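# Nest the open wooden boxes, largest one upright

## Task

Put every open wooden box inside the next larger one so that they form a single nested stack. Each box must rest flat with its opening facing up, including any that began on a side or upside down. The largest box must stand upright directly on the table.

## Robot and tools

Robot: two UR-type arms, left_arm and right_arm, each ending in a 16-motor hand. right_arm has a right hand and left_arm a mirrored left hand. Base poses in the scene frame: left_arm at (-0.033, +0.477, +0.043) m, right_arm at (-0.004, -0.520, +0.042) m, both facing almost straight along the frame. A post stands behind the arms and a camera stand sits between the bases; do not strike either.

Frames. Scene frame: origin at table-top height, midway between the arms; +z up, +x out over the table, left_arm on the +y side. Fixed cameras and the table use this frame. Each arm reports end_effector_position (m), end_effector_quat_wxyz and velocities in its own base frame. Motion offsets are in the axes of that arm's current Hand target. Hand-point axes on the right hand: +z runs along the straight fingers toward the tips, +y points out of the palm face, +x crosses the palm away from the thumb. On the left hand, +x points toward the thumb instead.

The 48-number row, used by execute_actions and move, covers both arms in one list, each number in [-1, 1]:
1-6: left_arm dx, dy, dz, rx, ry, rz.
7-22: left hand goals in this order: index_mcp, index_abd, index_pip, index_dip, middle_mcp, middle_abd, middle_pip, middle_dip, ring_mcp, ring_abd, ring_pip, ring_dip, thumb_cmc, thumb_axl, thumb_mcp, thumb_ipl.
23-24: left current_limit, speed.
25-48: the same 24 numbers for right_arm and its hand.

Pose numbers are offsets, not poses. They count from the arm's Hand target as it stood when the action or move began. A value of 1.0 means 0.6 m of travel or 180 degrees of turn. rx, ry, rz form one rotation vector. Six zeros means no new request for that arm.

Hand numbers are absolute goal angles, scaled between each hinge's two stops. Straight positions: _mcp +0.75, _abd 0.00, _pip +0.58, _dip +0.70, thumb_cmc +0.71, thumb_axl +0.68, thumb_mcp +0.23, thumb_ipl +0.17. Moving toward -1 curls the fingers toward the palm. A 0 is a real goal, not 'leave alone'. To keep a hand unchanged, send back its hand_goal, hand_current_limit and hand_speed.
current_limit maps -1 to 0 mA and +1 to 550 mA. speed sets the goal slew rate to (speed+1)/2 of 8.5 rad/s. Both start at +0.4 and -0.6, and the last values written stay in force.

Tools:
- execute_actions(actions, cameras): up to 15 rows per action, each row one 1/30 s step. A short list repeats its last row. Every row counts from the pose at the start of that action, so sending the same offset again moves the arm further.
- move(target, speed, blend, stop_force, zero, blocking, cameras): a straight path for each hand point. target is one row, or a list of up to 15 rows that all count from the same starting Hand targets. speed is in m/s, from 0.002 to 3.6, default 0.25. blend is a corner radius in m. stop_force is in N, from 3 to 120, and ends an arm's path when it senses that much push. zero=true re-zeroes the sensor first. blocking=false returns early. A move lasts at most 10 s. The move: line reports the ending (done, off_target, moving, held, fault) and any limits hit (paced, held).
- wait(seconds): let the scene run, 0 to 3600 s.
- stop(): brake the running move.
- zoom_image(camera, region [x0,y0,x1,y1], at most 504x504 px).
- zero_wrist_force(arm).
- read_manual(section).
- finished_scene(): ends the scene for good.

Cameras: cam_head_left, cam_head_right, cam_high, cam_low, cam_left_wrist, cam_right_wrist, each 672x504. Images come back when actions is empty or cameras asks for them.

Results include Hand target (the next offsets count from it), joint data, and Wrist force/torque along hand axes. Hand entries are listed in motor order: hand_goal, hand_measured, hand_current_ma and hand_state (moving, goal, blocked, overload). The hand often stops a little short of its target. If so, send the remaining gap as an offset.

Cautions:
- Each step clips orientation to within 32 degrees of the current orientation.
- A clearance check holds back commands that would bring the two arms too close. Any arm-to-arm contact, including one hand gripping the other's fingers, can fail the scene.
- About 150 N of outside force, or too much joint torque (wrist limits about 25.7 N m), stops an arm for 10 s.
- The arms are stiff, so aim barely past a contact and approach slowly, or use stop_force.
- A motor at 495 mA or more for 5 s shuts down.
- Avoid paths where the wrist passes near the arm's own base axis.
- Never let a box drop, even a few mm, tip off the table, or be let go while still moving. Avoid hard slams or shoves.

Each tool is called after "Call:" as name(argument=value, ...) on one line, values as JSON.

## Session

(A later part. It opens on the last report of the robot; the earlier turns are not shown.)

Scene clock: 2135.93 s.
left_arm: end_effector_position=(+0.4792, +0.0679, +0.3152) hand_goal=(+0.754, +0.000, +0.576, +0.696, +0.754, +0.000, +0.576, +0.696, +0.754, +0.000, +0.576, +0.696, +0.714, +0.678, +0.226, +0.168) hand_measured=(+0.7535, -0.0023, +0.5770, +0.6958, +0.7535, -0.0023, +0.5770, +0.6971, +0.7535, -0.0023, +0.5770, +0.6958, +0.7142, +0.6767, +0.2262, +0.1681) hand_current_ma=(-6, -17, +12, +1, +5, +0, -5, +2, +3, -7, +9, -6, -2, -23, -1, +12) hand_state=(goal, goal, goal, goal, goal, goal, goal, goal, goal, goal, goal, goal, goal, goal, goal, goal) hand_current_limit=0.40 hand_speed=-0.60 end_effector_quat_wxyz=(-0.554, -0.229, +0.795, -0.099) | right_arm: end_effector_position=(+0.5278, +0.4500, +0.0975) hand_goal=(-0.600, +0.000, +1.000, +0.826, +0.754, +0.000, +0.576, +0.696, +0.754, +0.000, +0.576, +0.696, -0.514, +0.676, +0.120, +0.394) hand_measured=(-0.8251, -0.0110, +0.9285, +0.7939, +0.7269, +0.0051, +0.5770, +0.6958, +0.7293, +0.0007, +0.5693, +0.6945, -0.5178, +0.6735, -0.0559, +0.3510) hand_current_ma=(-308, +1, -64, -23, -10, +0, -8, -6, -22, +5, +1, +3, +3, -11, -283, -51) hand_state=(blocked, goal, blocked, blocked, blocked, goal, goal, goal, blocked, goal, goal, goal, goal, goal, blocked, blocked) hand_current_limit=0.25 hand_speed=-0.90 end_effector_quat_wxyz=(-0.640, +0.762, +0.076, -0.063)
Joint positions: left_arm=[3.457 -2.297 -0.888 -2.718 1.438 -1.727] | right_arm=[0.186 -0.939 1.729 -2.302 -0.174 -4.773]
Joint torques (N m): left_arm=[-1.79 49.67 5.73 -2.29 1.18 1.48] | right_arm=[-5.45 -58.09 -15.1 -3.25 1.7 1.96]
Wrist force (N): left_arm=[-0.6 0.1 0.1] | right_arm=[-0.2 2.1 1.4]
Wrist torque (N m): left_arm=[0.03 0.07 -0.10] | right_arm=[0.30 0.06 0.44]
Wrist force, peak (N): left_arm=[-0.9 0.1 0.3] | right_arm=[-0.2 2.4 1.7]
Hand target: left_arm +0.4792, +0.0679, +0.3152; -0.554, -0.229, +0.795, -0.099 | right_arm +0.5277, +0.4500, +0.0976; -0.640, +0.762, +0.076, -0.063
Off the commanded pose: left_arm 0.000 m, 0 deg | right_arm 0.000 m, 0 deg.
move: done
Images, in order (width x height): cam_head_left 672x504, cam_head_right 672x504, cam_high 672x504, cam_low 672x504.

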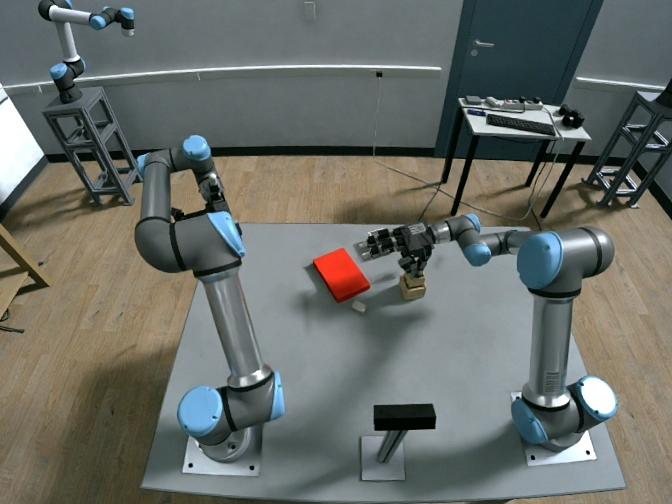

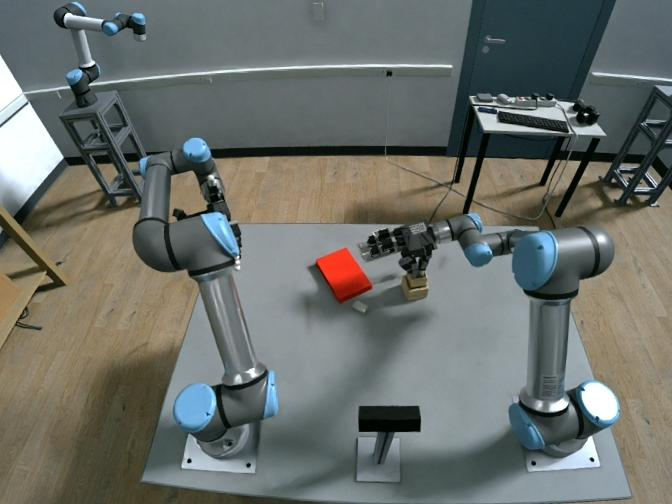

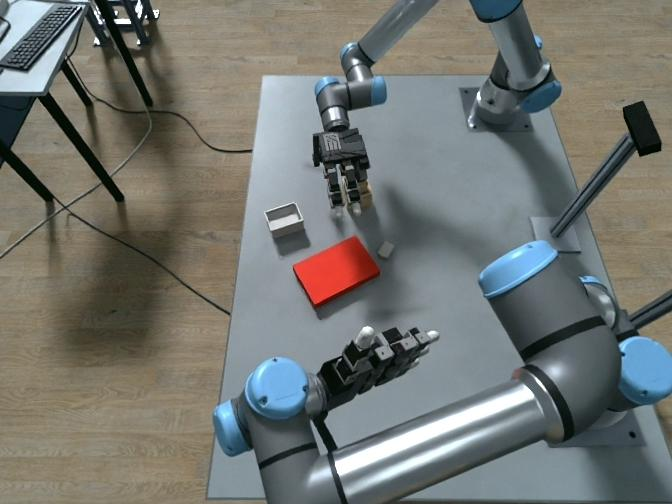

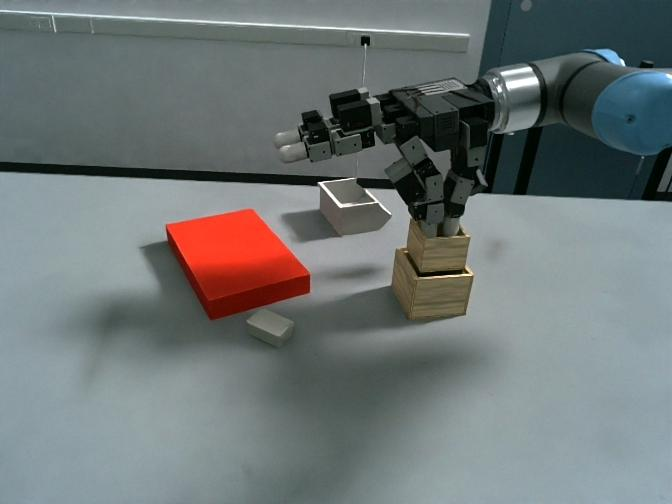

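Call:
move(target=[0,0,0,0,0,0,0.754,0,0.576,0.696,0.754,0,0.576,0.696,0.754,0,0.576,0.696,0.714,0.678,0.226,0.168,0.4,-0.6,0.00173,0.00818,0.00161,0,0,0,-0.6,0,1.0,0.826,0.754,0,0.576,0.696,0.754,0,0.576,0.696,-0.514,0.6766,0.12,0.3946,0.25,-0.9], speed=0.015)

Call:
move(target=[0,0,0,0,0,0,0.754,0,0.576,0.696,0.754,0,0.576,0.696,0.754,0,0.576,0.696,0.714,0.678,0.226,0.168,0.4,-0.6,0,0.00821,0.00145,0,0,0,-0.6,0,1.0,0.826,0.754,0,0.576,0.696,0.754,0,0.576,0.696,-0.514,0.6766,0.12,0.3946,0.25,-0.9], speed=0.006, stop_force=2.5, cameras=["cam_low","cam_high"])

Call:
zoom_image(camera="cam_low", region=[405, 255, 445, 295])

Call:
zoom_image(camera="cam_low", region=[445, 250, 485, 290])

Call:
zoom_image(camera="cam_low", region=[385, 225, 425, 265])

Scene clock: 2162.33 s.
left_arm: end_effector_position=(+0.4792, +0.0679, +0.3152) hand_goal=(+0.754, +0.000, +0.576, +0.696, +0.754, +0.000, +0.576, +0.696, +0.754, +0.000, +0.576, +0.696, +0.714, +0.678, +0.226, +0.168) hand_measured=(+0.7535, -0.0023, +0.5770, +0.6971, +0.7535, -0.0023, +0.5770, +0.6958, +0.7535, -0.0023, +0.5770, +0.6958, +0.7142, +0.6767, +0.2252, +0.1681) hand_current_ma=(-2, +0, +16, -4, +8, -9, -9, +2, -1, -7, +1, -10, +5, -10, +8, +6) hand_state=(goal, goal, goal, goal, goal, goal, goal, goal, goal, goal, goal, goal, goal, goal, goal, goal) hand_current_limit=0.40 hand_speed=-0.60 end_effector_quat_wxyz=(-0.554, -0.229, +0.795, -0.099) | right_arm: end_effector_position=(+0.5288, +0.4503, +0.0925) hand_goal=(-0.600, +0.000, +1.000, +0.826, +0.754, +0.000, +0.576, +0.696, +0.754, +0.000, +0.576, +0.696, -0.514, +0.676, +0.120, +0.394) hand_measured=(-0.8251, -0.0052, +0.9285, +0.7926, +0.7269, +0.0051, +0.5757, +0.6958, +0.7293, +0.0007, +0.5705, +0.6945, -0.5165, +0.6777, -0.0559, +0.3510) hand_current_ma=(-309, +2, -61, -23, -8, +1, -3, -8, -23, +2, +4, +3, +6, -11, -282, -49) hand_state=(blocked, goal, blocked, blocked, blocked, goal, goal, goal, blocked, goal, goal, goal, goal, goal, blocked, blocked) hand_current_limit=0.25 hand_speed=-0.90 end_effector_quat_wxyz=(-0.640, +0.762, +0.076, -0.063)
Joint positions: left_arm=[3.457 -2.297 -0.888 -2.718 1.438 -1.727] | right_arm=[0.186 -0.928 1.727 -2.313 -0.174 -4.772]
Joint torques (N m): left_arm=[-3.31 49.47 6.6 -2.3 1.29 1.56] | right_arm=[8.98 -53.71 -15.52 -2.54 2 1.76]
Wrist force (N): left_arm=[-0.6 0.0 0.2] | right_arm=[-0.5 -2.7 1.1]
Wrist torque (N m): left_arm=[0.02 0.07 -0.09] | right_arm=[-0.06 0.10 0.33]
Wrist force, peak (N): left_arm=[-0.9 0.1 0.1] | right_arm=[-0.4 -2.9 1.0]
Hand target: left_arm +0.4792, +0.0679, +0.3152; -0.554, -0.229, +0.795, -0.099 | right_arm +0.5287, +0.4503, +0.0926; -0.640, +0.762, +0.076, -0.063
Off the commanded pose: left_arm 0.000 m, 0 deg | right_arm 0.000 m, 0 deg.
move: done

stop_force must be a number from 3 to 120 (N); nothing of the call was run

Scaled by 12.600.
This view is cut from an older image: the scene may have changed since it was taken.

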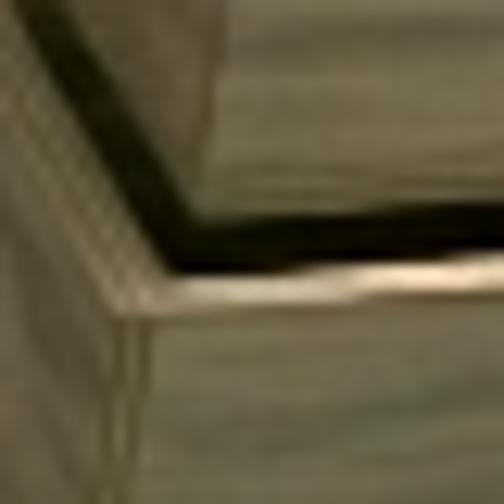

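Scaled by 12.600.
This view is cut from an older image: the scene may have changed since it was taken.

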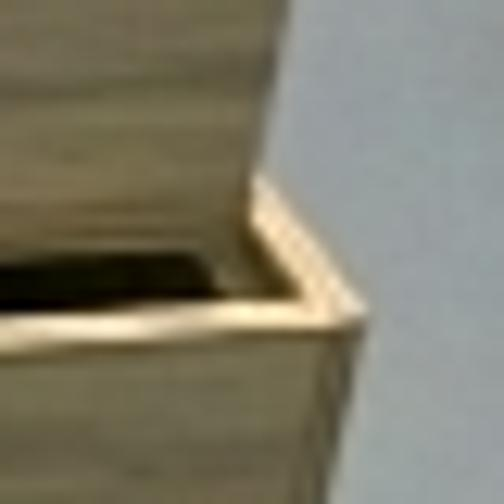

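Scaled by 12.600.
This view is cut from an older image: the scene may have changed since it was taken.

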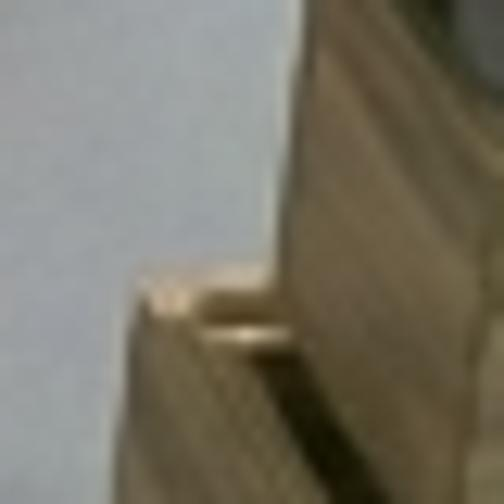

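Call:
execute_actions(actions=[], cameras=["cam_low","cam_high"])

Call:
zoom_image(camera="cam_low", region=[405, 255, 445, 295])

Call:
zoom_image(camera="cam_low", region=[445, 250, 485, 290])

Call:
zoom_image(camera="cam_low", region=[385, 225, 425, 265])

Call:
zoom_image(camera="cam_high", region=[335, 170, 385, 215])

Scene clock: 2174.30 s.
left_arm: end_effector_position=(+0.4792, +0.0679, +0.3152) hand_goal=(+0.754, +0.000, +0.576, +0.696, +0.754, +0.000, +0.576, +0.696, +0.754, +0.000, +0.576, +0.696, +0.714, +0.678, +0.226, +0.168) hand_measured=(+0.7535, -0.0037, +0.5770, +0.6958, +0.7535, -0.0023, +0.5770, +0.6958, +0.7535, -0.0023, +0.5770, +0.6958, +0.7142, +0.6777, +0.2262, +0.1681) hand_current_ma=(+0, +9, -1, -14, +8, -11, -4, +6, -10, +5, +7, -20, -1, -16, +4, -2) hand_state=(goal, goal, goal, goal, goal, goal, goal, goal, goal, goal, goal, goal, goal, goal, goal, goal) hand_current_limit=0.40 hand_speed=-0.60 end_effector_quat_wxyz=(-0.554, -0.229, +0.795, -0.099) | right_arm: end_effector_position=(+0.5287, +0.4503, +0.0926) hand_goal=(-0.600, +0.000, +1.000, +0.826, +0.754, +0.000, +0.576, +0.696, +0.754, +0.000, +0.576, +0.696, -0.514, +0.676, +0.120, +0.394) hand_measured=(-0.8251, -0.0052, +0.9285, +0.7939, +0.7269, +0.0051, +0.5757, +0.6958, +0.7281, +0.0007, +0.5705, +0.6945, -0.5165, +0.6777, -0.0559, +0.3510) hand_current_ma=(-310, +3, -65, -26, -6, +1, -8, -7, -23, +6, +1, +2, +5, -12, -281, -50) hand_state=(blocked, goal, blocked, blocked, blocked, goal, goal, goal, blocked, goal, goal, goal, goal, goal, blocked, blocked) hand_current_limit=0.25 hand_speed=-0.90 end_effector_quat_wxyz=(-0.640, +0.762, +0.076, -0.063)
Joint positions: left_arm=[3.457 -2.297 -0.888 -2.718 1.438 -1.727] | right_arm=[0.186 -0.928 1.727 -2.312 -0.174 -4.772]
Joint velocities: within noise
Joint torques (N m): left_arm=[-2.53 49.27 6.21 -2.31 1.41 1.41] | right_arm=[9.61 -57.62 -8.63 -0.47 0.24 -1.21]
Wrist force (N): left_arm=[-0.9 0.2 -0.1] | right_arm=[-0.3 -1.3 1.4]
Wrist torque (N m): left_arm=[0.06 0.10 -0.13] | right_arm=[0.05 0.07 0.33]
Wrist force, peak (N): left_arm=[-1.0 0.1 0.3] | right_arm=[-0.3 -2.9 1.1]
Hand target: left_arm +0.4792, +0.0679, +0.3152; -0.554, -0.229, +0.795, -0.099 | right_arm +0.5287, +0.4503, +0.0926; -0.640, +0.762, +0.076, -0.063
Off the commanded pose: left_arm 0.000 m, 0 deg | right_arm 0.000 m, 0 deg.
Images, in order (width x height): cam_high 672x504, cam_low 672x504.

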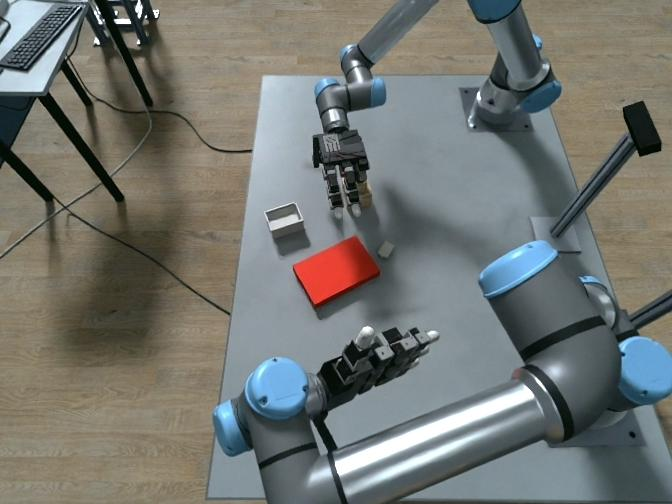

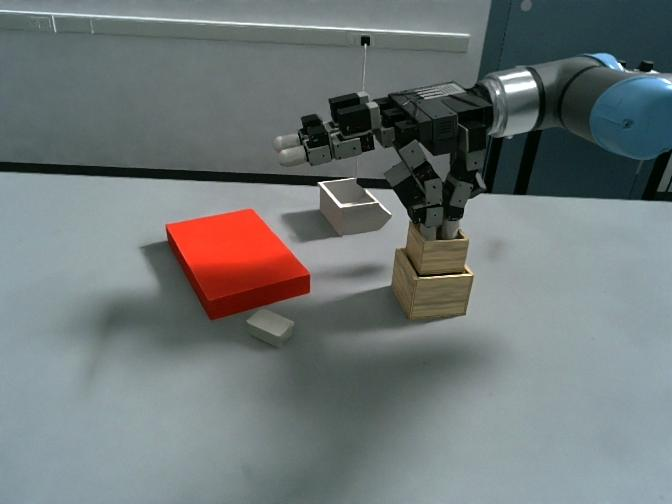

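Scaled by 12.600.

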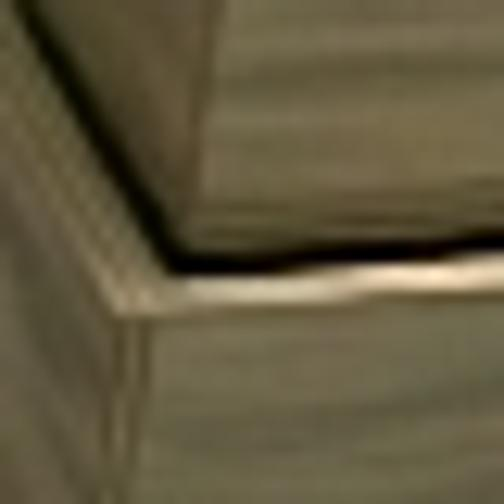

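Scaled by 12.600.

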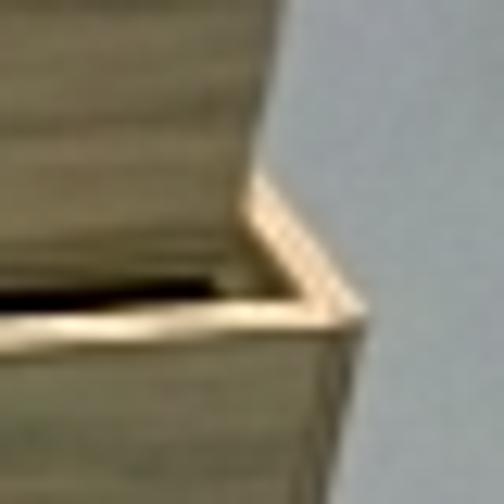

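Scaled by 12.600.

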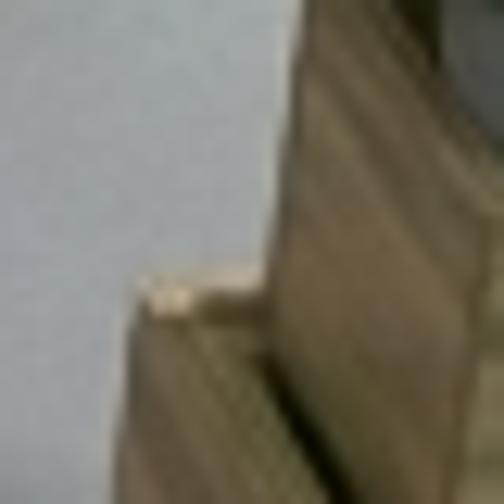

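Scaled by 10.080.

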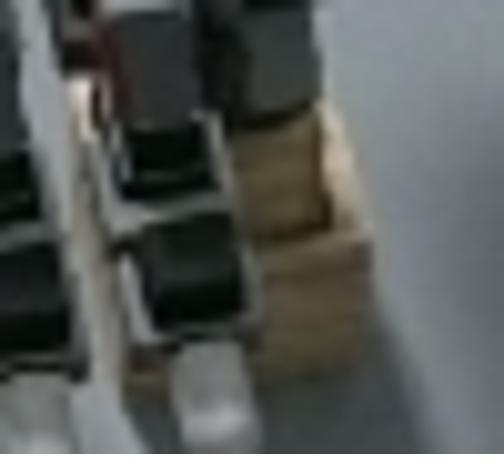

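Call:
move(target=[[0,0,0,0,0,0,0.754,0,0.576,0.696,0.754,0,0.576,0.696,0.754,0,0.576,0.696,0.714,0.678,0.226,0.168,0.4,-0.6,0,-0.0493,-0.0087,0,0,0,-0.6,0,1.0,0.826,0.754,0,0.576,0.696,0.754,0,0.576,0.696,-0.514,0.6766,0.12,0.3946,0.25,-0.9],[0,0,0,0,0,0,0.754,0,0.576,0.696,0.754,0,0.576,0.696,0.754,0,0.576,0.696,0.714,0.678,0.226,0.168,0.4,-0.6,-0.0298,-0.0238,-0.1533,0,0,0,-0.6,0,1.0,0.826,0.754,0,0.576,0.696,0.754,0,0.576,0.696,-0.514,0.6766,0.12,0.3946,0.25,-0.9]], speed=0.08, blend=[0.008, 0], cameras=["cam_low","cam_high","cam_head_left","cam_head_right"])

Call:
zoom_image(camera="cam_low", region=[385, 225, 485, 325])

Call:
zoom_image(camera="cam_high", region=[335, 170, 385, 215])

Call:
zoom_image(camera="cam_head_left", region=[390, 260, 440, 310])

Scene clock: 2204.97 s.
left_arm: end_effector_position=(+0.4792, +0.0679, +0.3152) hand_goal=(+0.754, +0.000, +0.576, +0.696, +0.754, +0.000, +0.576, +0.696, +0.754, +0.000, +0.576, +0.696, +0.714, +0.678, +0.226, +0.168) hand_measured=(+0.7535, -0.0023, +0.5757, +0.6958, +0.7535, -0.0023, +0.5770, +0.6958, +0.7535, -0.0037, +0.5770, +0.6958, +0.7142, +0.6767, +0.2262, +0.1681) hand_current_ma=(+8, +7, -2, -21, +15, -10, -5, -7, +1, +10, +14, -1, +12, -18, +3, +6) hand_state=(goal, goal, goal, goal, goal, goal, goal, goal, goal, goal, goal, goal, goal, goal, goal, goal) hand_current_limit=0.40 hand_speed=-0.60 end_effector_quat_wxyz=(-0.554, -0.229, +0.795, -0.099) | right_arm: end_effector_position=(+0.5285, +0.3604, +0.1226) hand_goal=(-0.600, +0.000, +1.000, +0.826, +0.754, +0.000, +0.576, +0.696, +0.754, +0.000, +0.576, +0.696, -0.514, +0.676, +0.120, +0.394) hand_measured=(-0.8239, -0.0052, +0.9273, +0.7939, +0.7269, +0.0051, +0.5770, +0.6958, +0.7293, +0.0007, +0.5693, +0.6945, -0.5165, +0.6777, -0.0559, +0.3510) hand_current_ma=(-306, -2, -65, -24, -13, +5, -3, -6, -21, +7, -1, +4, +3, -9, -281, -51) hand_state=(blocked, goal, blocked, blocked, blocked, goal, goal, goal, blocked, goal, goal, goal, goal, goal, blocked, blocked) hand_current_limit=0.25 hand_speed=-0.90 end_effector_quat_wxyz=(-0.640, +0.762, +0.076, -0.063)
Joint positions: left_arm=[3.457 -2.297 -0.888 -2.718 1.438 -1.727] | right_arm=[0.04 -1.077 1.686 -1.455 -0.233 -5.453]
Joint torques (N m): left_arm=[-2.16 49.27 6.89 -2.41 1.18 1.4] | right_arm=[4.11 -44.17 -9.82 -2.99 2.43 2.05]
Wrist force (N): left_arm=[-0.5 0.0 0.1] | right_arm=[-0.3 2.2 1.3]
Wrist torque (N m): left_arm=[0.03 0.05 -0.09] | right_arm=[0.29 0.08 0.30]
Wrist force, peak (N): left_arm=[-0.9 0.0 0.3] | right_arm=[-0.2 3.8 1.7]
Hand target: left_arm +0.4792, +0.0679, +0.3152; -0.554, -0.229, +0.795, -0.099 | right_arm +0.5284, +0.3604, +0.1225; -0.640, +0.762, +0.076, -0.063
Off the commanded pose: left_arm 0.000 m, 0 deg | right_arm 0.000 m, 0 deg.
move: done
Images, in order (width x height): cam_head_left 672x504, cam_head_right 672x504, cam_high 672x504, cam_low 672x504.

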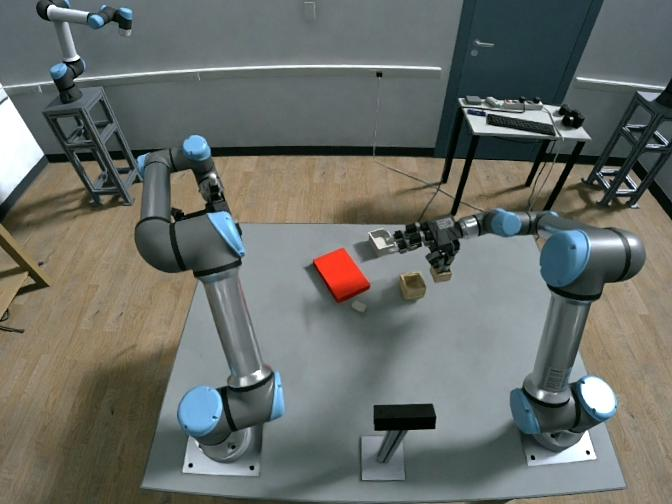

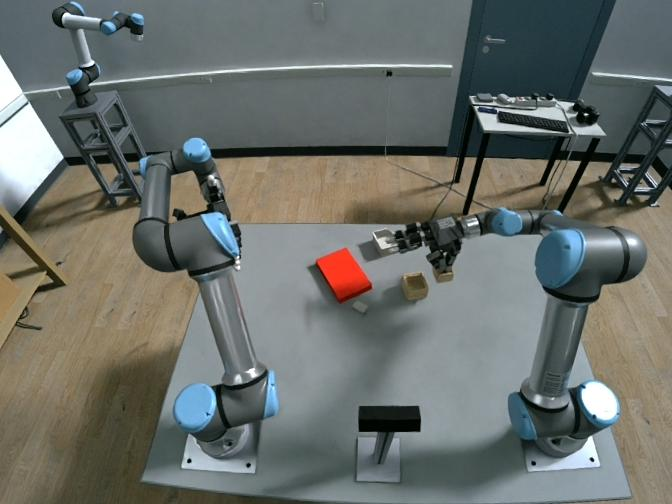

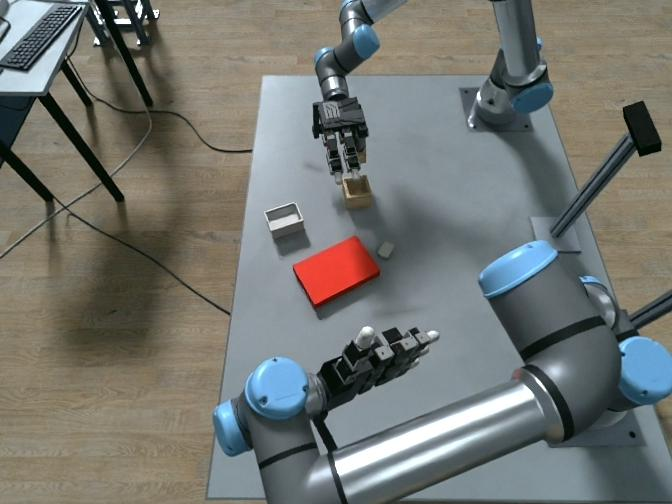

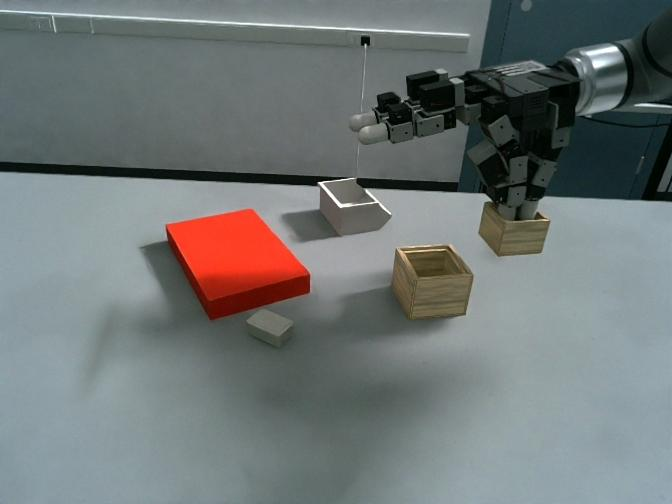

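Scaled by 5.040.

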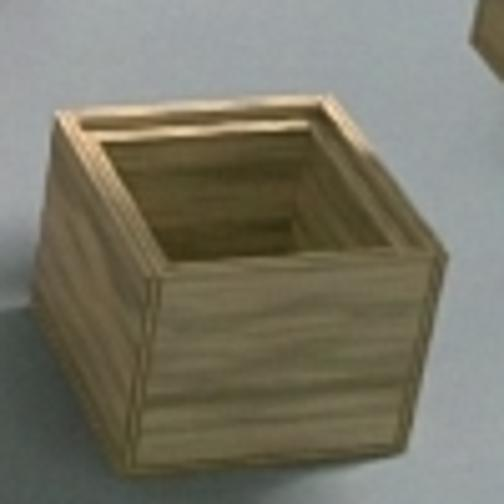

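Scaled by 10.080.

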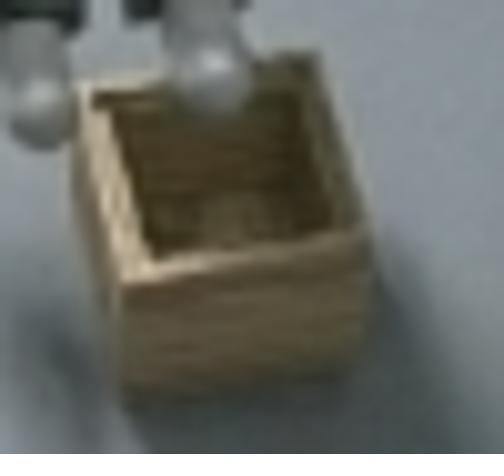

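Scaled by 10.080.

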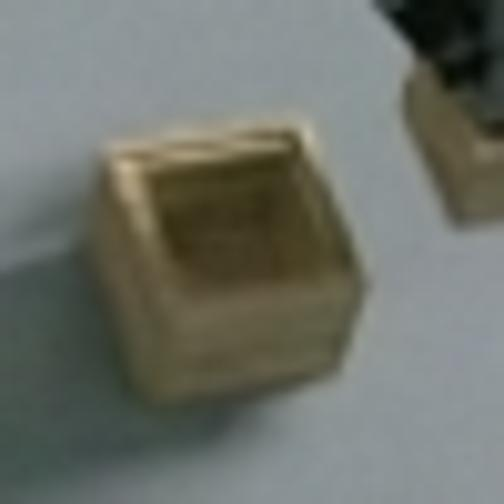

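Call:
zoom_image(camera="cam_low", region=[392, 240, 422, 264])

Call:
zoom_image(camera="cam_low", region=[435, 238, 465, 262])

Call:
zoom_image(camera="cam_low", region=[450, 258, 480, 282])

Call:
zoom_image(camera="cam_low", region=[405, 262, 435, 286])

Scaled by 16.800.

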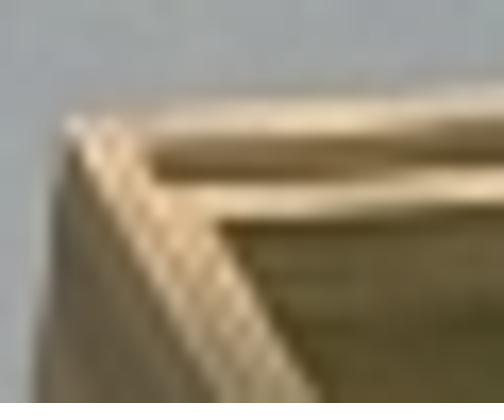

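Scaled by 16.800.

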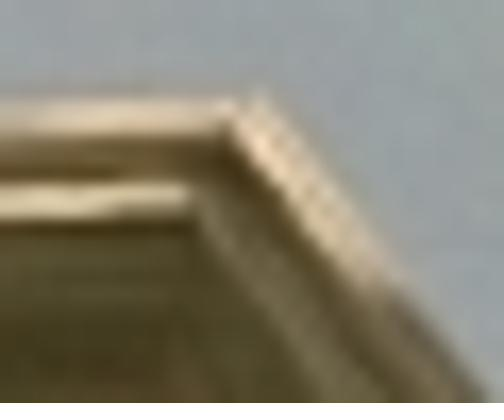

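Scaled by 16.800.

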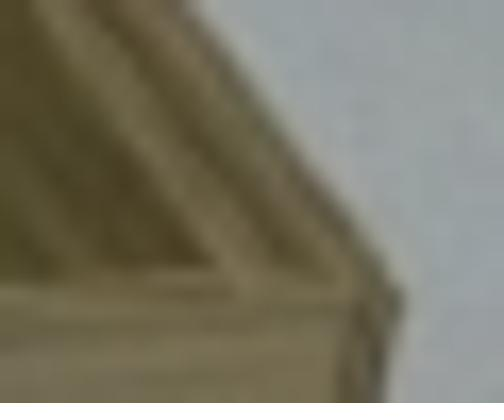

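Scaled by 16.800.

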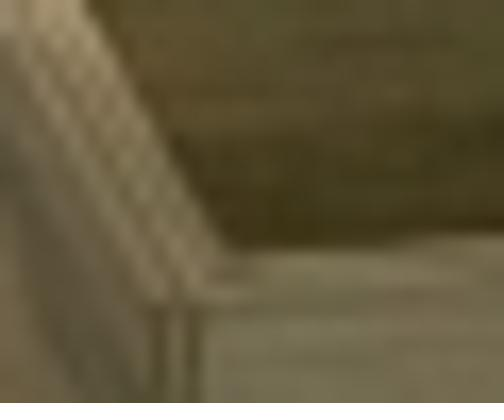

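Call:
zoom_image(camera="cam_low", region=[470, 195, 560, 260])

Call:
zoom_image(camera="cam_head_left", region=[420, 250, 470, 290])

Call:
zoom_image(camera="cam_head_right", region=[420, 250, 470, 290])

Scaled by 5.600.

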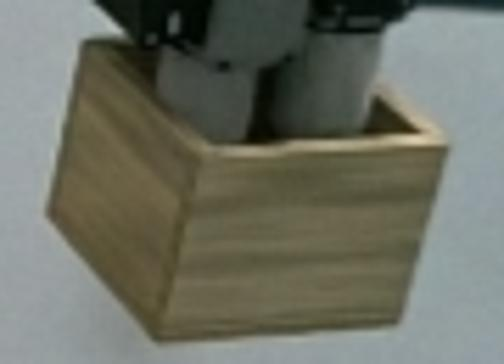

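Scaled by 10.080.

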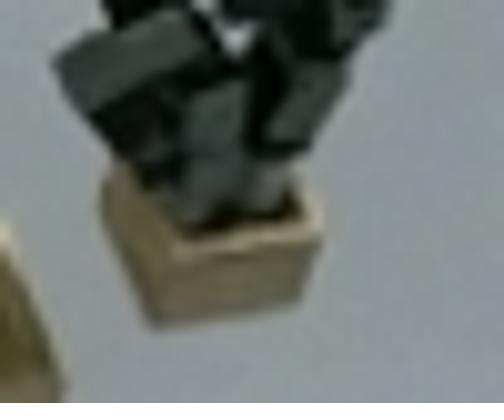

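Scaled by 10.080.

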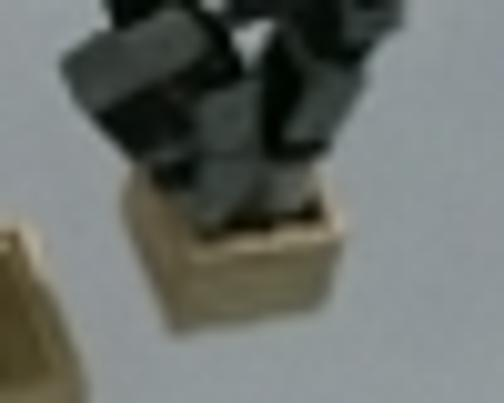

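Call:
move(target=[[0,0,0,0,0,0,0.754,0,0.576,0.696,0.754,0,0.576,0.696,0.754,0,0.576,0.696,0.714,0.678,0.226,0.168,0.4,-0.6,0.0212,-0.026,0.1478,0,0,0,-0.6,0,1.0,0.826,0.754,0,0.576,0.696,0.754,0,0.576,0.696,-0.514,0.6766,0.12,0.3946,0.25,-0.9],[0,0,0,0,0,0,0.754,0,0.576,0.696,0.754,0,0.576,0.696,0.754,0,0.576,0.696,0.714,0.678,0.226,0.168,0.4,-0.6,0.0212,0.0134,0.1548,0,0,0,-0.6,0,1.0,0.826,0.754,0,0.576,0.696,0.754,0,0.576,0.696,-0.514,0.6766,0.12,0.3946,0.25,-0.9]], speed=[0.07, 0.03], blend=[0, 0], cameras=["cam_low","cam_high"])

Call:
zoom_image(camera="cam_low", region=[405, 255, 445, 295])

Call:
zoom_image(camera="cam_low", region=[445, 250, 485, 290])

Call:
zoom_image(camera="cam_low", region=[385, 225, 425, 265])

Scene clock: 2266.73 s.
left_arm: end_effector_position=(+0.4792, +0.0679, +0.3152) hand_goal=(+0.754, +0.000, +0.576, +0.696, +0.754, +0.000, +0.576, +0.696, +0.754, +0.000, +0.576, +0.696, +0.714, +0.678, +0.226, +0.168) hand_measured=(+0.7535, -0.0037, +0.5770, +0.6958, +0.7535, -0.0023, +0.5770, +0.6958, +0.7535, -0.0037, +0.5770, +0.6958, +0.7142, +0.6777, +0.2262, +0.1681) hand_current_ma=(+3, -4, +7, -8, +12, -8, -11, -5, -7, +14, +20, -11, +4, -19, -1, -11) hand_state=(goal, goal, goal, goal, goal, goal, goal, goal, goal, goal, goal, goal, goal, goal, goal, goal) hand_current_limit=0.40 hand_speed=-0.60 end_effector_quat_wxyz=(-0.554, -0.229, +0.795, -0.099) | right_arm: end_effector_position=(+0.5233, +0.4512, +0.0985) hand_goal=(-0.600, +0.000, +1.000, +0.826, +0.754, +0.000, +0.576, +0.696, +0.754, +0.000, +0.576, +0.696, -0.514, +0.676, +0.120, +0.394) hand_measured=(-0.8239, -0.0052, +0.9273, +0.7939, +0.7269, +0.0051, +0.5770, +0.6958, +0.7281, +0.0007, +0.5693, +0.6945, -0.5165, +0.6777, -0.0559, +0.3510) hand_current_ma=(-310, +3, -67, -21, -9, +2, -2, -4, -23, +6, +4, +10, +2, -14, -280, -52) hand_state=(blocked, goal, blocked, blocked, blocked, goal, goal, goal, blocked, goal, goal, goal, goal, goal, blocked, blocked) hand_current_limit=0.25 hand_speed=-0.90 end_effector_quat_wxyz=(-0.640, +0.762, +0.076, -0.063)
Joint positions: left_arm=[3.457 -2.297 -0.888 -2.718 1.438 -1.727] | right_arm=[0.189 -0.943 1.741 -2.329 -0.174 -4.754]
Joint torques (N m): left_arm=[-1.63 49.45 5.9 -2.36 1.54 1.38] | right_arm=[-3.13 -59.29 -14.99 -1.24 3.12 1.96]
Wrist force (N): left_arm=[-0.7 -0.1 0.2] | right_arm=[0.0 2.2 1.4]
Wrist torque (N m): left_arm=[-0.01 0.07 -0.10] | right_arm=[0.31 0.03 0.30]
Wrist force, peak (N): left_arm=[-1.0 0.0 0.1] | right_arm=[-0.4 2.5 2.2]
Hand target: left_arm +0.4792, +0.0679, +0.3152; -0.554, -0.229, +0.795, -0.099 | right_arm +0.5233, +0.4512, +0.0986; -0.640, +0.762, +0.076, -0.063
Off the commanded pose: left_arm 0.000 m, 0 deg | right_arm 0.000 m, 0 deg.
move: done
Images, in order (width x height): cam_high 672x504, cam_low 672x504.

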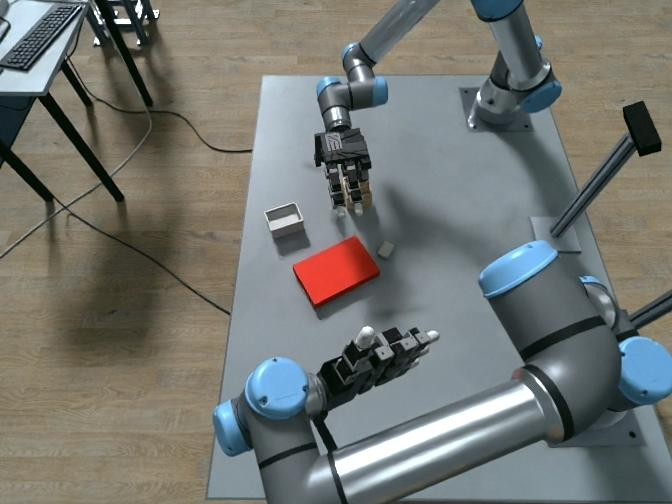

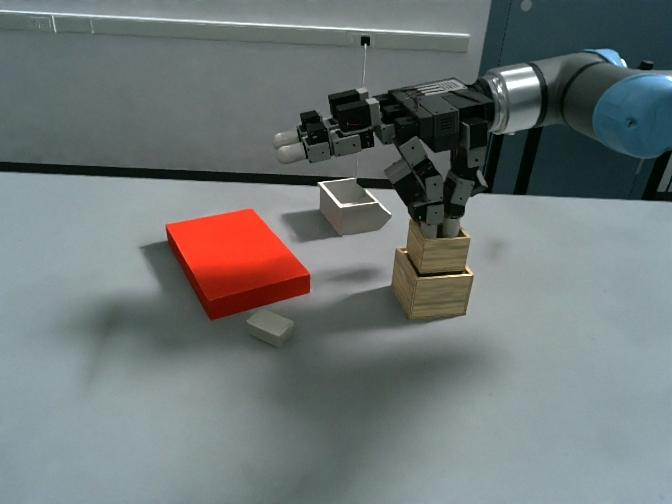

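Scaled by 12.600.

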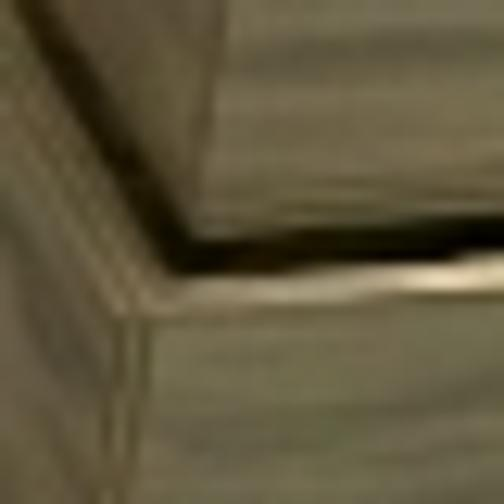

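Scaled by 12.600.

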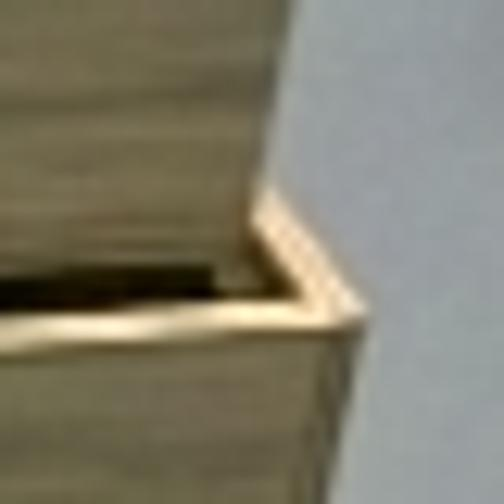

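Scaled by 12.600.

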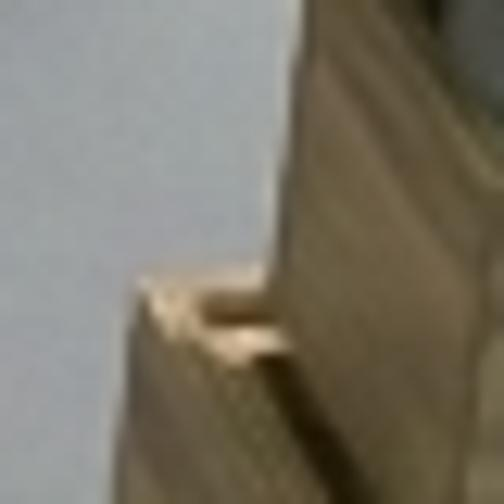

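Call:
move(target=[0,0,0,0,0,0,0.754,0,0.576,0.696,0.754,0,0.576,0.696,0.754,0,0.576,0.696,0.714,0.678,0.226,0.168,0.4,-0.6,0,0.0164,0.0029,0,0,0,-0.6,0,1.0,0.826,0.754,0,0.576,0.696,0.754,0,0.576,0.696,-0.514,0.6766,0.12,0.3946,0.25,-0.9], speed=0.006, stop_force=3, cameras=["cam_low","cam_high"])

Call:
zoom_image(camera="cam_low", region=[385, 225, 485, 325])

Scene clock: 2282.67 s.
left_arm: end_effector_position=(+0.4792, +0.0679, +0.3152) hand_goal=(+0.754, +0.000, +0.576, +0.696, +0.754, +0.000, +0.576, +0.696, +0.754, +0.000, +0.576, +0.696, +0.714, +0.678, +0.226, +0.168) hand_measured=(+0.7535, -0.0023, +0.5770, +0.6971, +0.7535, -0.0023, +0.5770, +0.6971, +0.7535, -0.0023, +0.5757, +0.6958, +0.7142, +0.6777, +0.2262, +0.1681) hand_current_ma=(-8, -5, +4, -12, -8, +5, -8, -14, +6, +3, +7, -5, +19, -1, +6, -4) hand_state=(goal, goal, goal, goal, goal, goal, goal, goal, goal, goal, goal, goal, goal, goal, goal, goal) hand_current_limit=0.40 hand_speed=-0.60 end_effector_quat_wxyz=(-0.554, -0.229, +0.795, -0.099) | right_arm: end_effector_position=(+0.5233, +0.4513, +0.0886) hand_goal=(-0.600, +0.000, +1.000, +0.826, +0.754, +0.000, +0.576, +0.696, +0.754, +0.000, +0.576, +0.696, -0.514, +0.676, +0.120, +0.394) hand_measured=(-0.8251, -0.0052, +0.9273, +0.7939, +0.7269, +0.0051, +0.5757, +0.6971, +0.7293, +0.0007, +0.5693, +0.6945, -0.5165, +0.6777, -0.0559, +0.3510) hand_current_ma=(-304, +1, -63, -19, -6, -2, -4, -7, -23, +7, +6, +5, +3, -8, -282, -52) hand_state=(blocked, goal, blocked, blocked, blocked, goal, goal, goal, blocked, goal, goal, goal, goal, goal, blocked, blocked) hand_current_limit=0.25 hand_speed=-0.90 end_effector_quat_wxyz=(-0.640, +0.762, +0.076, -0.063)
Joint positions: left_arm=[3.457 -2.297 -0.888 -2.718 1.438 -1.727] | right_arm=[0.189 -0.926 1.745 -2.349 -0.174 -4.754]
Joint torques (N m): left_arm=[-1.84 49.29 5.76 -2.29 1.25 1.43] | right_arm=[7.05 -55.68 -10.28 -2.01 1.16 1.78]
Wrist force (N): left_arm=[-0.8 0.0 0.2] | right_arm=[-0.4 2.4 1.2]
Wrist torque (N m): left_arm=[0.02 0.09 -0.11] | right_arm=[0.34 0.09 0.27]
Wrist force, peak (N): left_arm=[-1.0 -0.1 0.0] | right_arm=[-0.7 2.5 1.6]
Hand target: left_arm +0.4792, +0.0679, +0.3152; -0.554, -0.229, +0.795, -0.099 | right_arm +0.5233, +0.4513, +0.0886; -0.640, +0.762, +0.076, -0.063
Off the commanded pose: left_arm 0.000 m, 0 deg | right_arm 0.000 m, 0 deg.
move: done
Images, in order (width x height): cam_high 672x504, cam_low 672x504.

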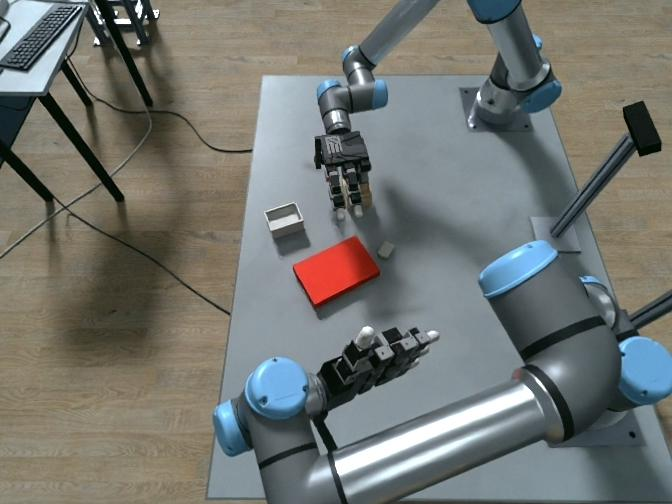

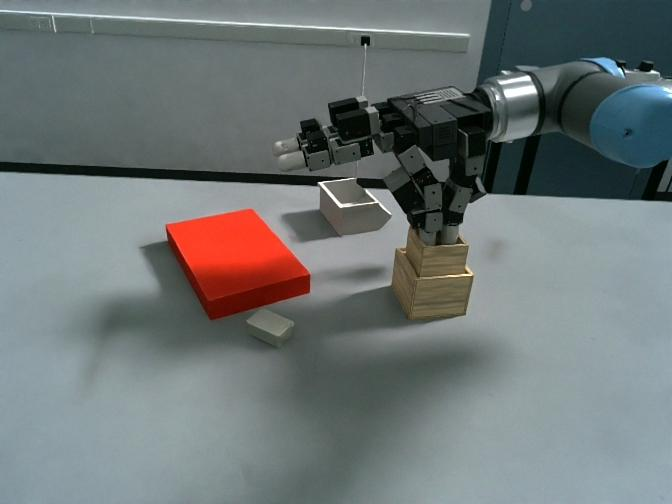

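Scaled by 5.040.

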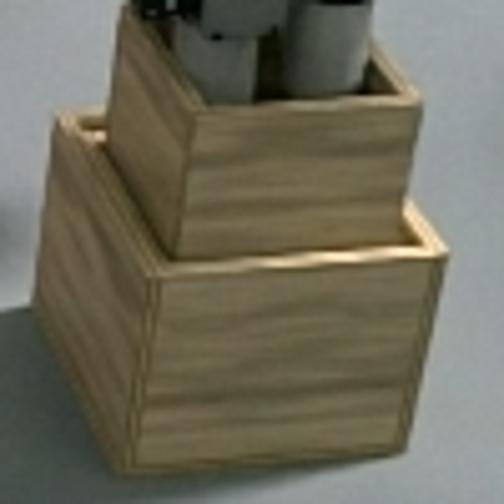

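Call:
move(target=[0,0,0,0,0,0,0.754,0,0.576,0.696,0.754,0,0.576,0.696,0.754,0,0.576,0.696,0.714,0.678,0.226,0.168,0.4,-0.6,0,0.01313,0.00232,0,0,0,-0.6,0,1.0,0.826,0.754,0,0.576,0.696,0.754,0,0.576,0.696,-0.514,0.6766,0.12,0.3946,0.25,-0.9], speed=0.008, stop_force=3, cameras=["cam_low","cam_high"])

Call:
zoom_image(camera="cam_low", region=[385, 225, 485, 325])

Scene clock: 2288.63 s.
left_arm: end_effector_position=(+0.4792, +0.0679, +0.3152) hand_goal=(+0.754, +0.000, +0.576, +0.696, +0.754, +0.000, +0.576, +0.696, +0.754, +0.000, +0.576, +0.696, +0.714, +0.678, +0.226, +0.168) hand_measured=(+0.7535, -0.0023, +0.5770, +0.6958, +0.7535, -0.0023, +0.5770, +0.6958, +0.7535, -0.0037, +0.5757, +0.6971, +0.7142, +0.6767, +0.2252, +0.1681) hand_current_ma=(+8, -15, +7, -22, +4, -21, -1, -6, +4, +20, +0, +14, +6, -4, +8, +13) hand_state=(goal, goal, goal, goal, goal, goal, goal, goal, goal, goal, goal, goal, goal, goal, goal, goal) hand_current_limit=0.40 hand_speed=-0.60 end_effector_quat_wxyz=(-0.554, -0.229, +0.795, -0.099) | right_arm: end_effector_position=(+0.5233, +0.4513, +0.0806) hand_goal=(-0.600, +0.000, +1.000, +0.826, +0.754, +0.000, +0.576, +0.696, +0.754, +0.000, +0.576, +0.696, -0.514, +0.676, +0.120, +0.394) hand_measured=(-0.8239, -0.0052, +0.9273, +0.7939, +0.7269, +0.0065, +0.5770, +0.6958, +0.7281, +0.0007, +0.5693, +0.6945, -0.5165, +0.6777, -0.0559, +0.3510) hand_current_ma=(-305, +3, -65, -19, -8, +2, -6, -7, -24, +2, +1, +7, +3, -12, -280, -50) hand_state=(blocked, goal, blocked, blocked, blocked, goal, goal, goal, blocked, goal, goal, goal, goal, goal, blocked, blocked) hand_current_limit=0.25 hand_speed=-0.90 end_effector_quat_wxyz=(-0.640, +0.762, +0.076, -0.063)
Joint positions: left_arm=[3.457 -2.297 -0.888 -2.718 1.438 -1.727] | right_arm=[0.189 -0.912 1.747 -2.366 -0.174 -4.754]
Joint torques (N m): left_arm=[-1.29 48.8 5.58 -2.22 1.3 1.31] | right_arm=[8.26 -58.05 -10.61 -1.49 1.96 2.01]
Wrist force (N): left_arm=[-0.7 0.1 0.3] | right_arm=[-0.5 2.4 1.3]
Wrist torque (N m): left_arm=[0.01 0.09 -0.11] | right_arm=[0.33 0.11 0.26]
Wrist force, peak (N): left_arm=[-1.0 0.2 0.5] | right_arm=[-0.3 2.7 1.4]
Hand target: left_arm +0.4792, +0.0679, +0.3152; -0.554, -0.229, +0.795, -0.099 | right_arm +0.5233, +0.4513, +0.0806; -0.640, +0.762, +0.076, -0.063
Off the commanded pose: left_arm 0.000 m, 0 deg | right_arm 0.000 m, 0 deg.
move: done
Images, in order (width x height): cam_high 672x504, cam_low 672x504.

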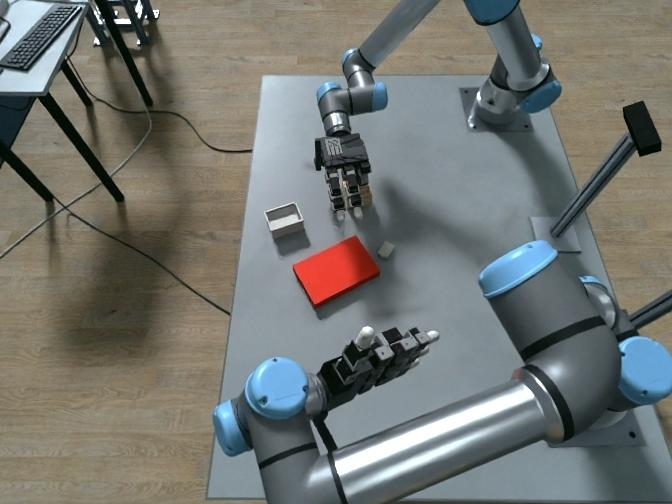

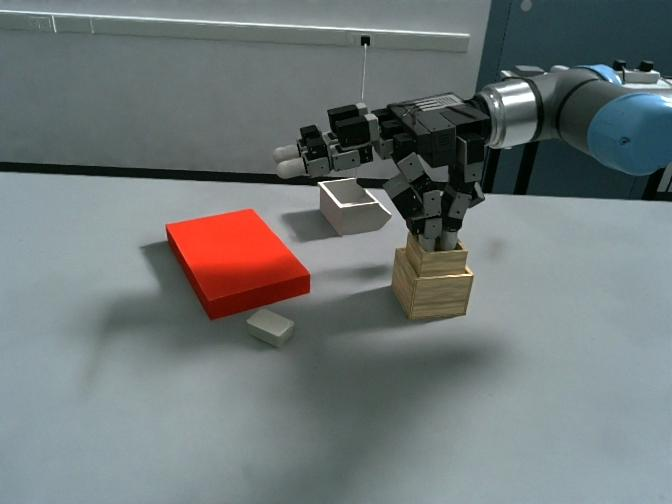

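Scaled by 5.040.

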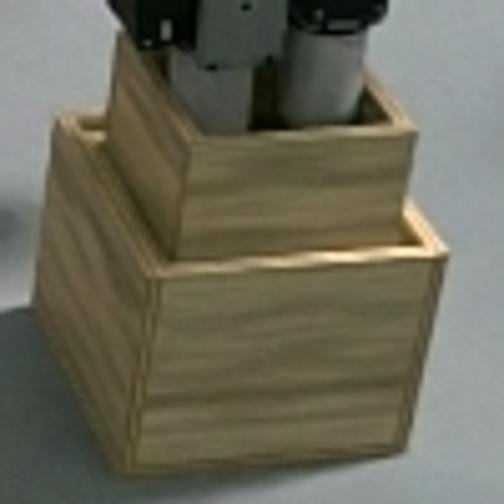

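Call:
move(target=[0,0,0,0,0,0,0.754,0,0.576,0.696,0.754,0,0.576,0.696,0.754,0,0.576,0.696,0.714,0.678,0.226,0.168,0.4,-0.6,0,0.0328,0.0058,0,0,0,-0.6,0,1.0,0.826,0.754,0,0.576,0.696,0.754,0,0.576,0.696,-0.514,0.6766,0.12,0.3946,0.25,-0.9], speed=0.012, stop_force=3, cameras=["cam_low","cam_high"])

Call:
zoom_image(camera="cam_low", region=[385, 225, 485, 325])

Scene clock: 2296.13 s.
left_arm: end_effector_position=(+0.4792, +0.0679, +0.3152) hand_goal=(+0.754, +0.000, +0.576, +0.696, +0.754, +0.000, +0.576, +0.696, +0.754, +0.000, +0.576, +0.696, +0.714, +0.678, +0.226, +0.168) hand_measured=(+0.7535, -0.0023, +0.5770, +0.6958, +0.7535, -0.0023, +0.5757, +0.6958, +0.7523, -0.0023, +0.5770, +0.6971, +0.7142, +0.6767, +0.2262, +0.1681) hand_current_ma=(+4, -3, +8, -20, +13, -15, -14, -7, -1, -6, +24, -3, +15, -8, +4, +13) hand_state=(goal, goal, goal, goal, goal, goal, goal, goal, goal, goal, goal, goal, goal, goal, goal, goal) hand_current_limit=0.40 hand_speed=-0.60 end_effector_quat_wxyz=(-0.554, -0.229, +0.795, -0.099) | right_arm: end_effector_position=(+0.5233, +0.4513, +0.0606) hand_goal=(-0.600, +0.000, +1.000, +0.826, +0.754, +0.000, +0.576, +0.696, +0.754, +0.000, +0.576, +0.696, -0.514, +0.676, +0.120, +0.394) hand_measured=(-0.8251, -0.0052, +0.9273, +0.7939, +0.7269, +0.0051, +0.5770, +0.6958, +0.7281, +0.0007, +0.5705, +0.6945, -0.5165, +0.6777, -0.0559, +0.3510) hand_current_ma=(-304, +1, -64, -20, -10, +2, -5, -8, -20, +8, +4, +7, +6, -9, -282, -49) hand_state=(blocked, goal, blocked, blocked, blocked, goal, goal, goal, blocked, goal, goal, goal, goal, goal, blocked, blocked) hand_current_limit=0.25 hand_speed=-0.90 end_effector_quat_wxyz=(-0.640, +0.762, +0.076, -0.063)
Joint positions: left_arm=[3.457 -2.297 -0.888 -2.718 1.438 -1.727] | right_arm=[0.19 -0.876 1.751 -2.407 -0.174 -4.754]
Joint torques (N m): left_arm=[-1.71 49.26 6.49 -2.4 1.23 1.42] | right_arm=[8.88 -60.05 -10.43 -0.81 3.14 0.68]
Wrist force (N): left_arm=[-0.8 -0.2 0.2] | right_arm=[-0.4 2.3 1.3]
Wrist torque (N m): left_arm=[0.00 0.09 -0.11] | right_arm=[0.32 0.11 0.27]
Wrist force, peak (N): left_arm=[-1.0 -0.2 0.1] | right_arm=[-0.4 2.6 1.6]
Hand target: left_arm +0.4792, +0.0679, +0.3152; -0.554, -0.229, +0.795, -0.099 | right_arm +0.5233, +0.4513, +0.0606; -0.640, +0.762, +0.076, -0.063
Off the commanded pose: left_arm 0.000 m, 0 deg | right_arm 0.000 m, 0 deg.
move: done
Images, in order (width x height): cam_high 672x504, cam_low 672x504.

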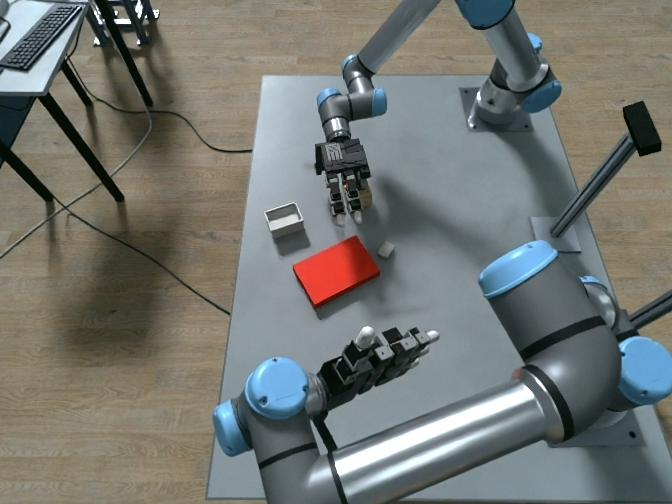

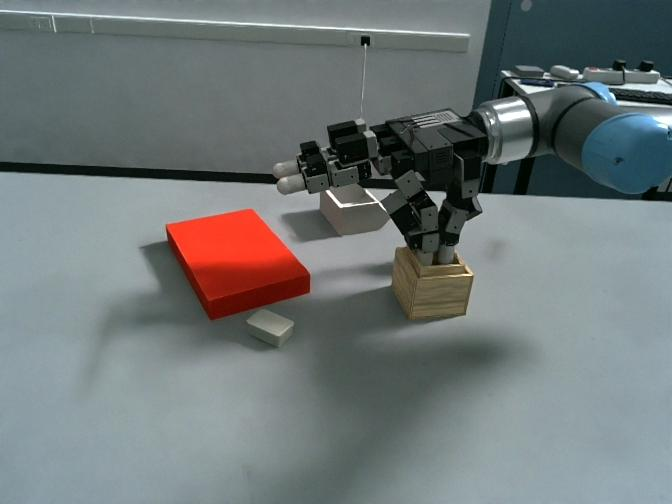

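Scaled by 5.040.

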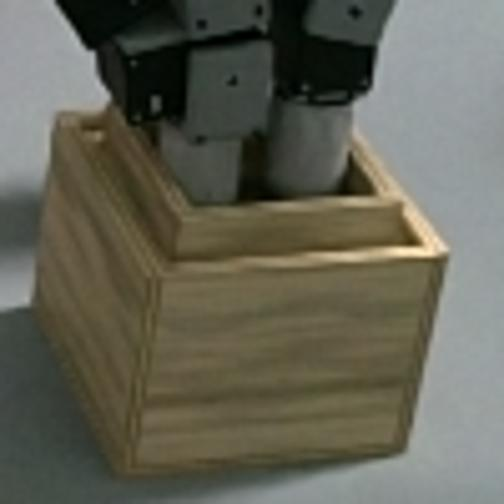

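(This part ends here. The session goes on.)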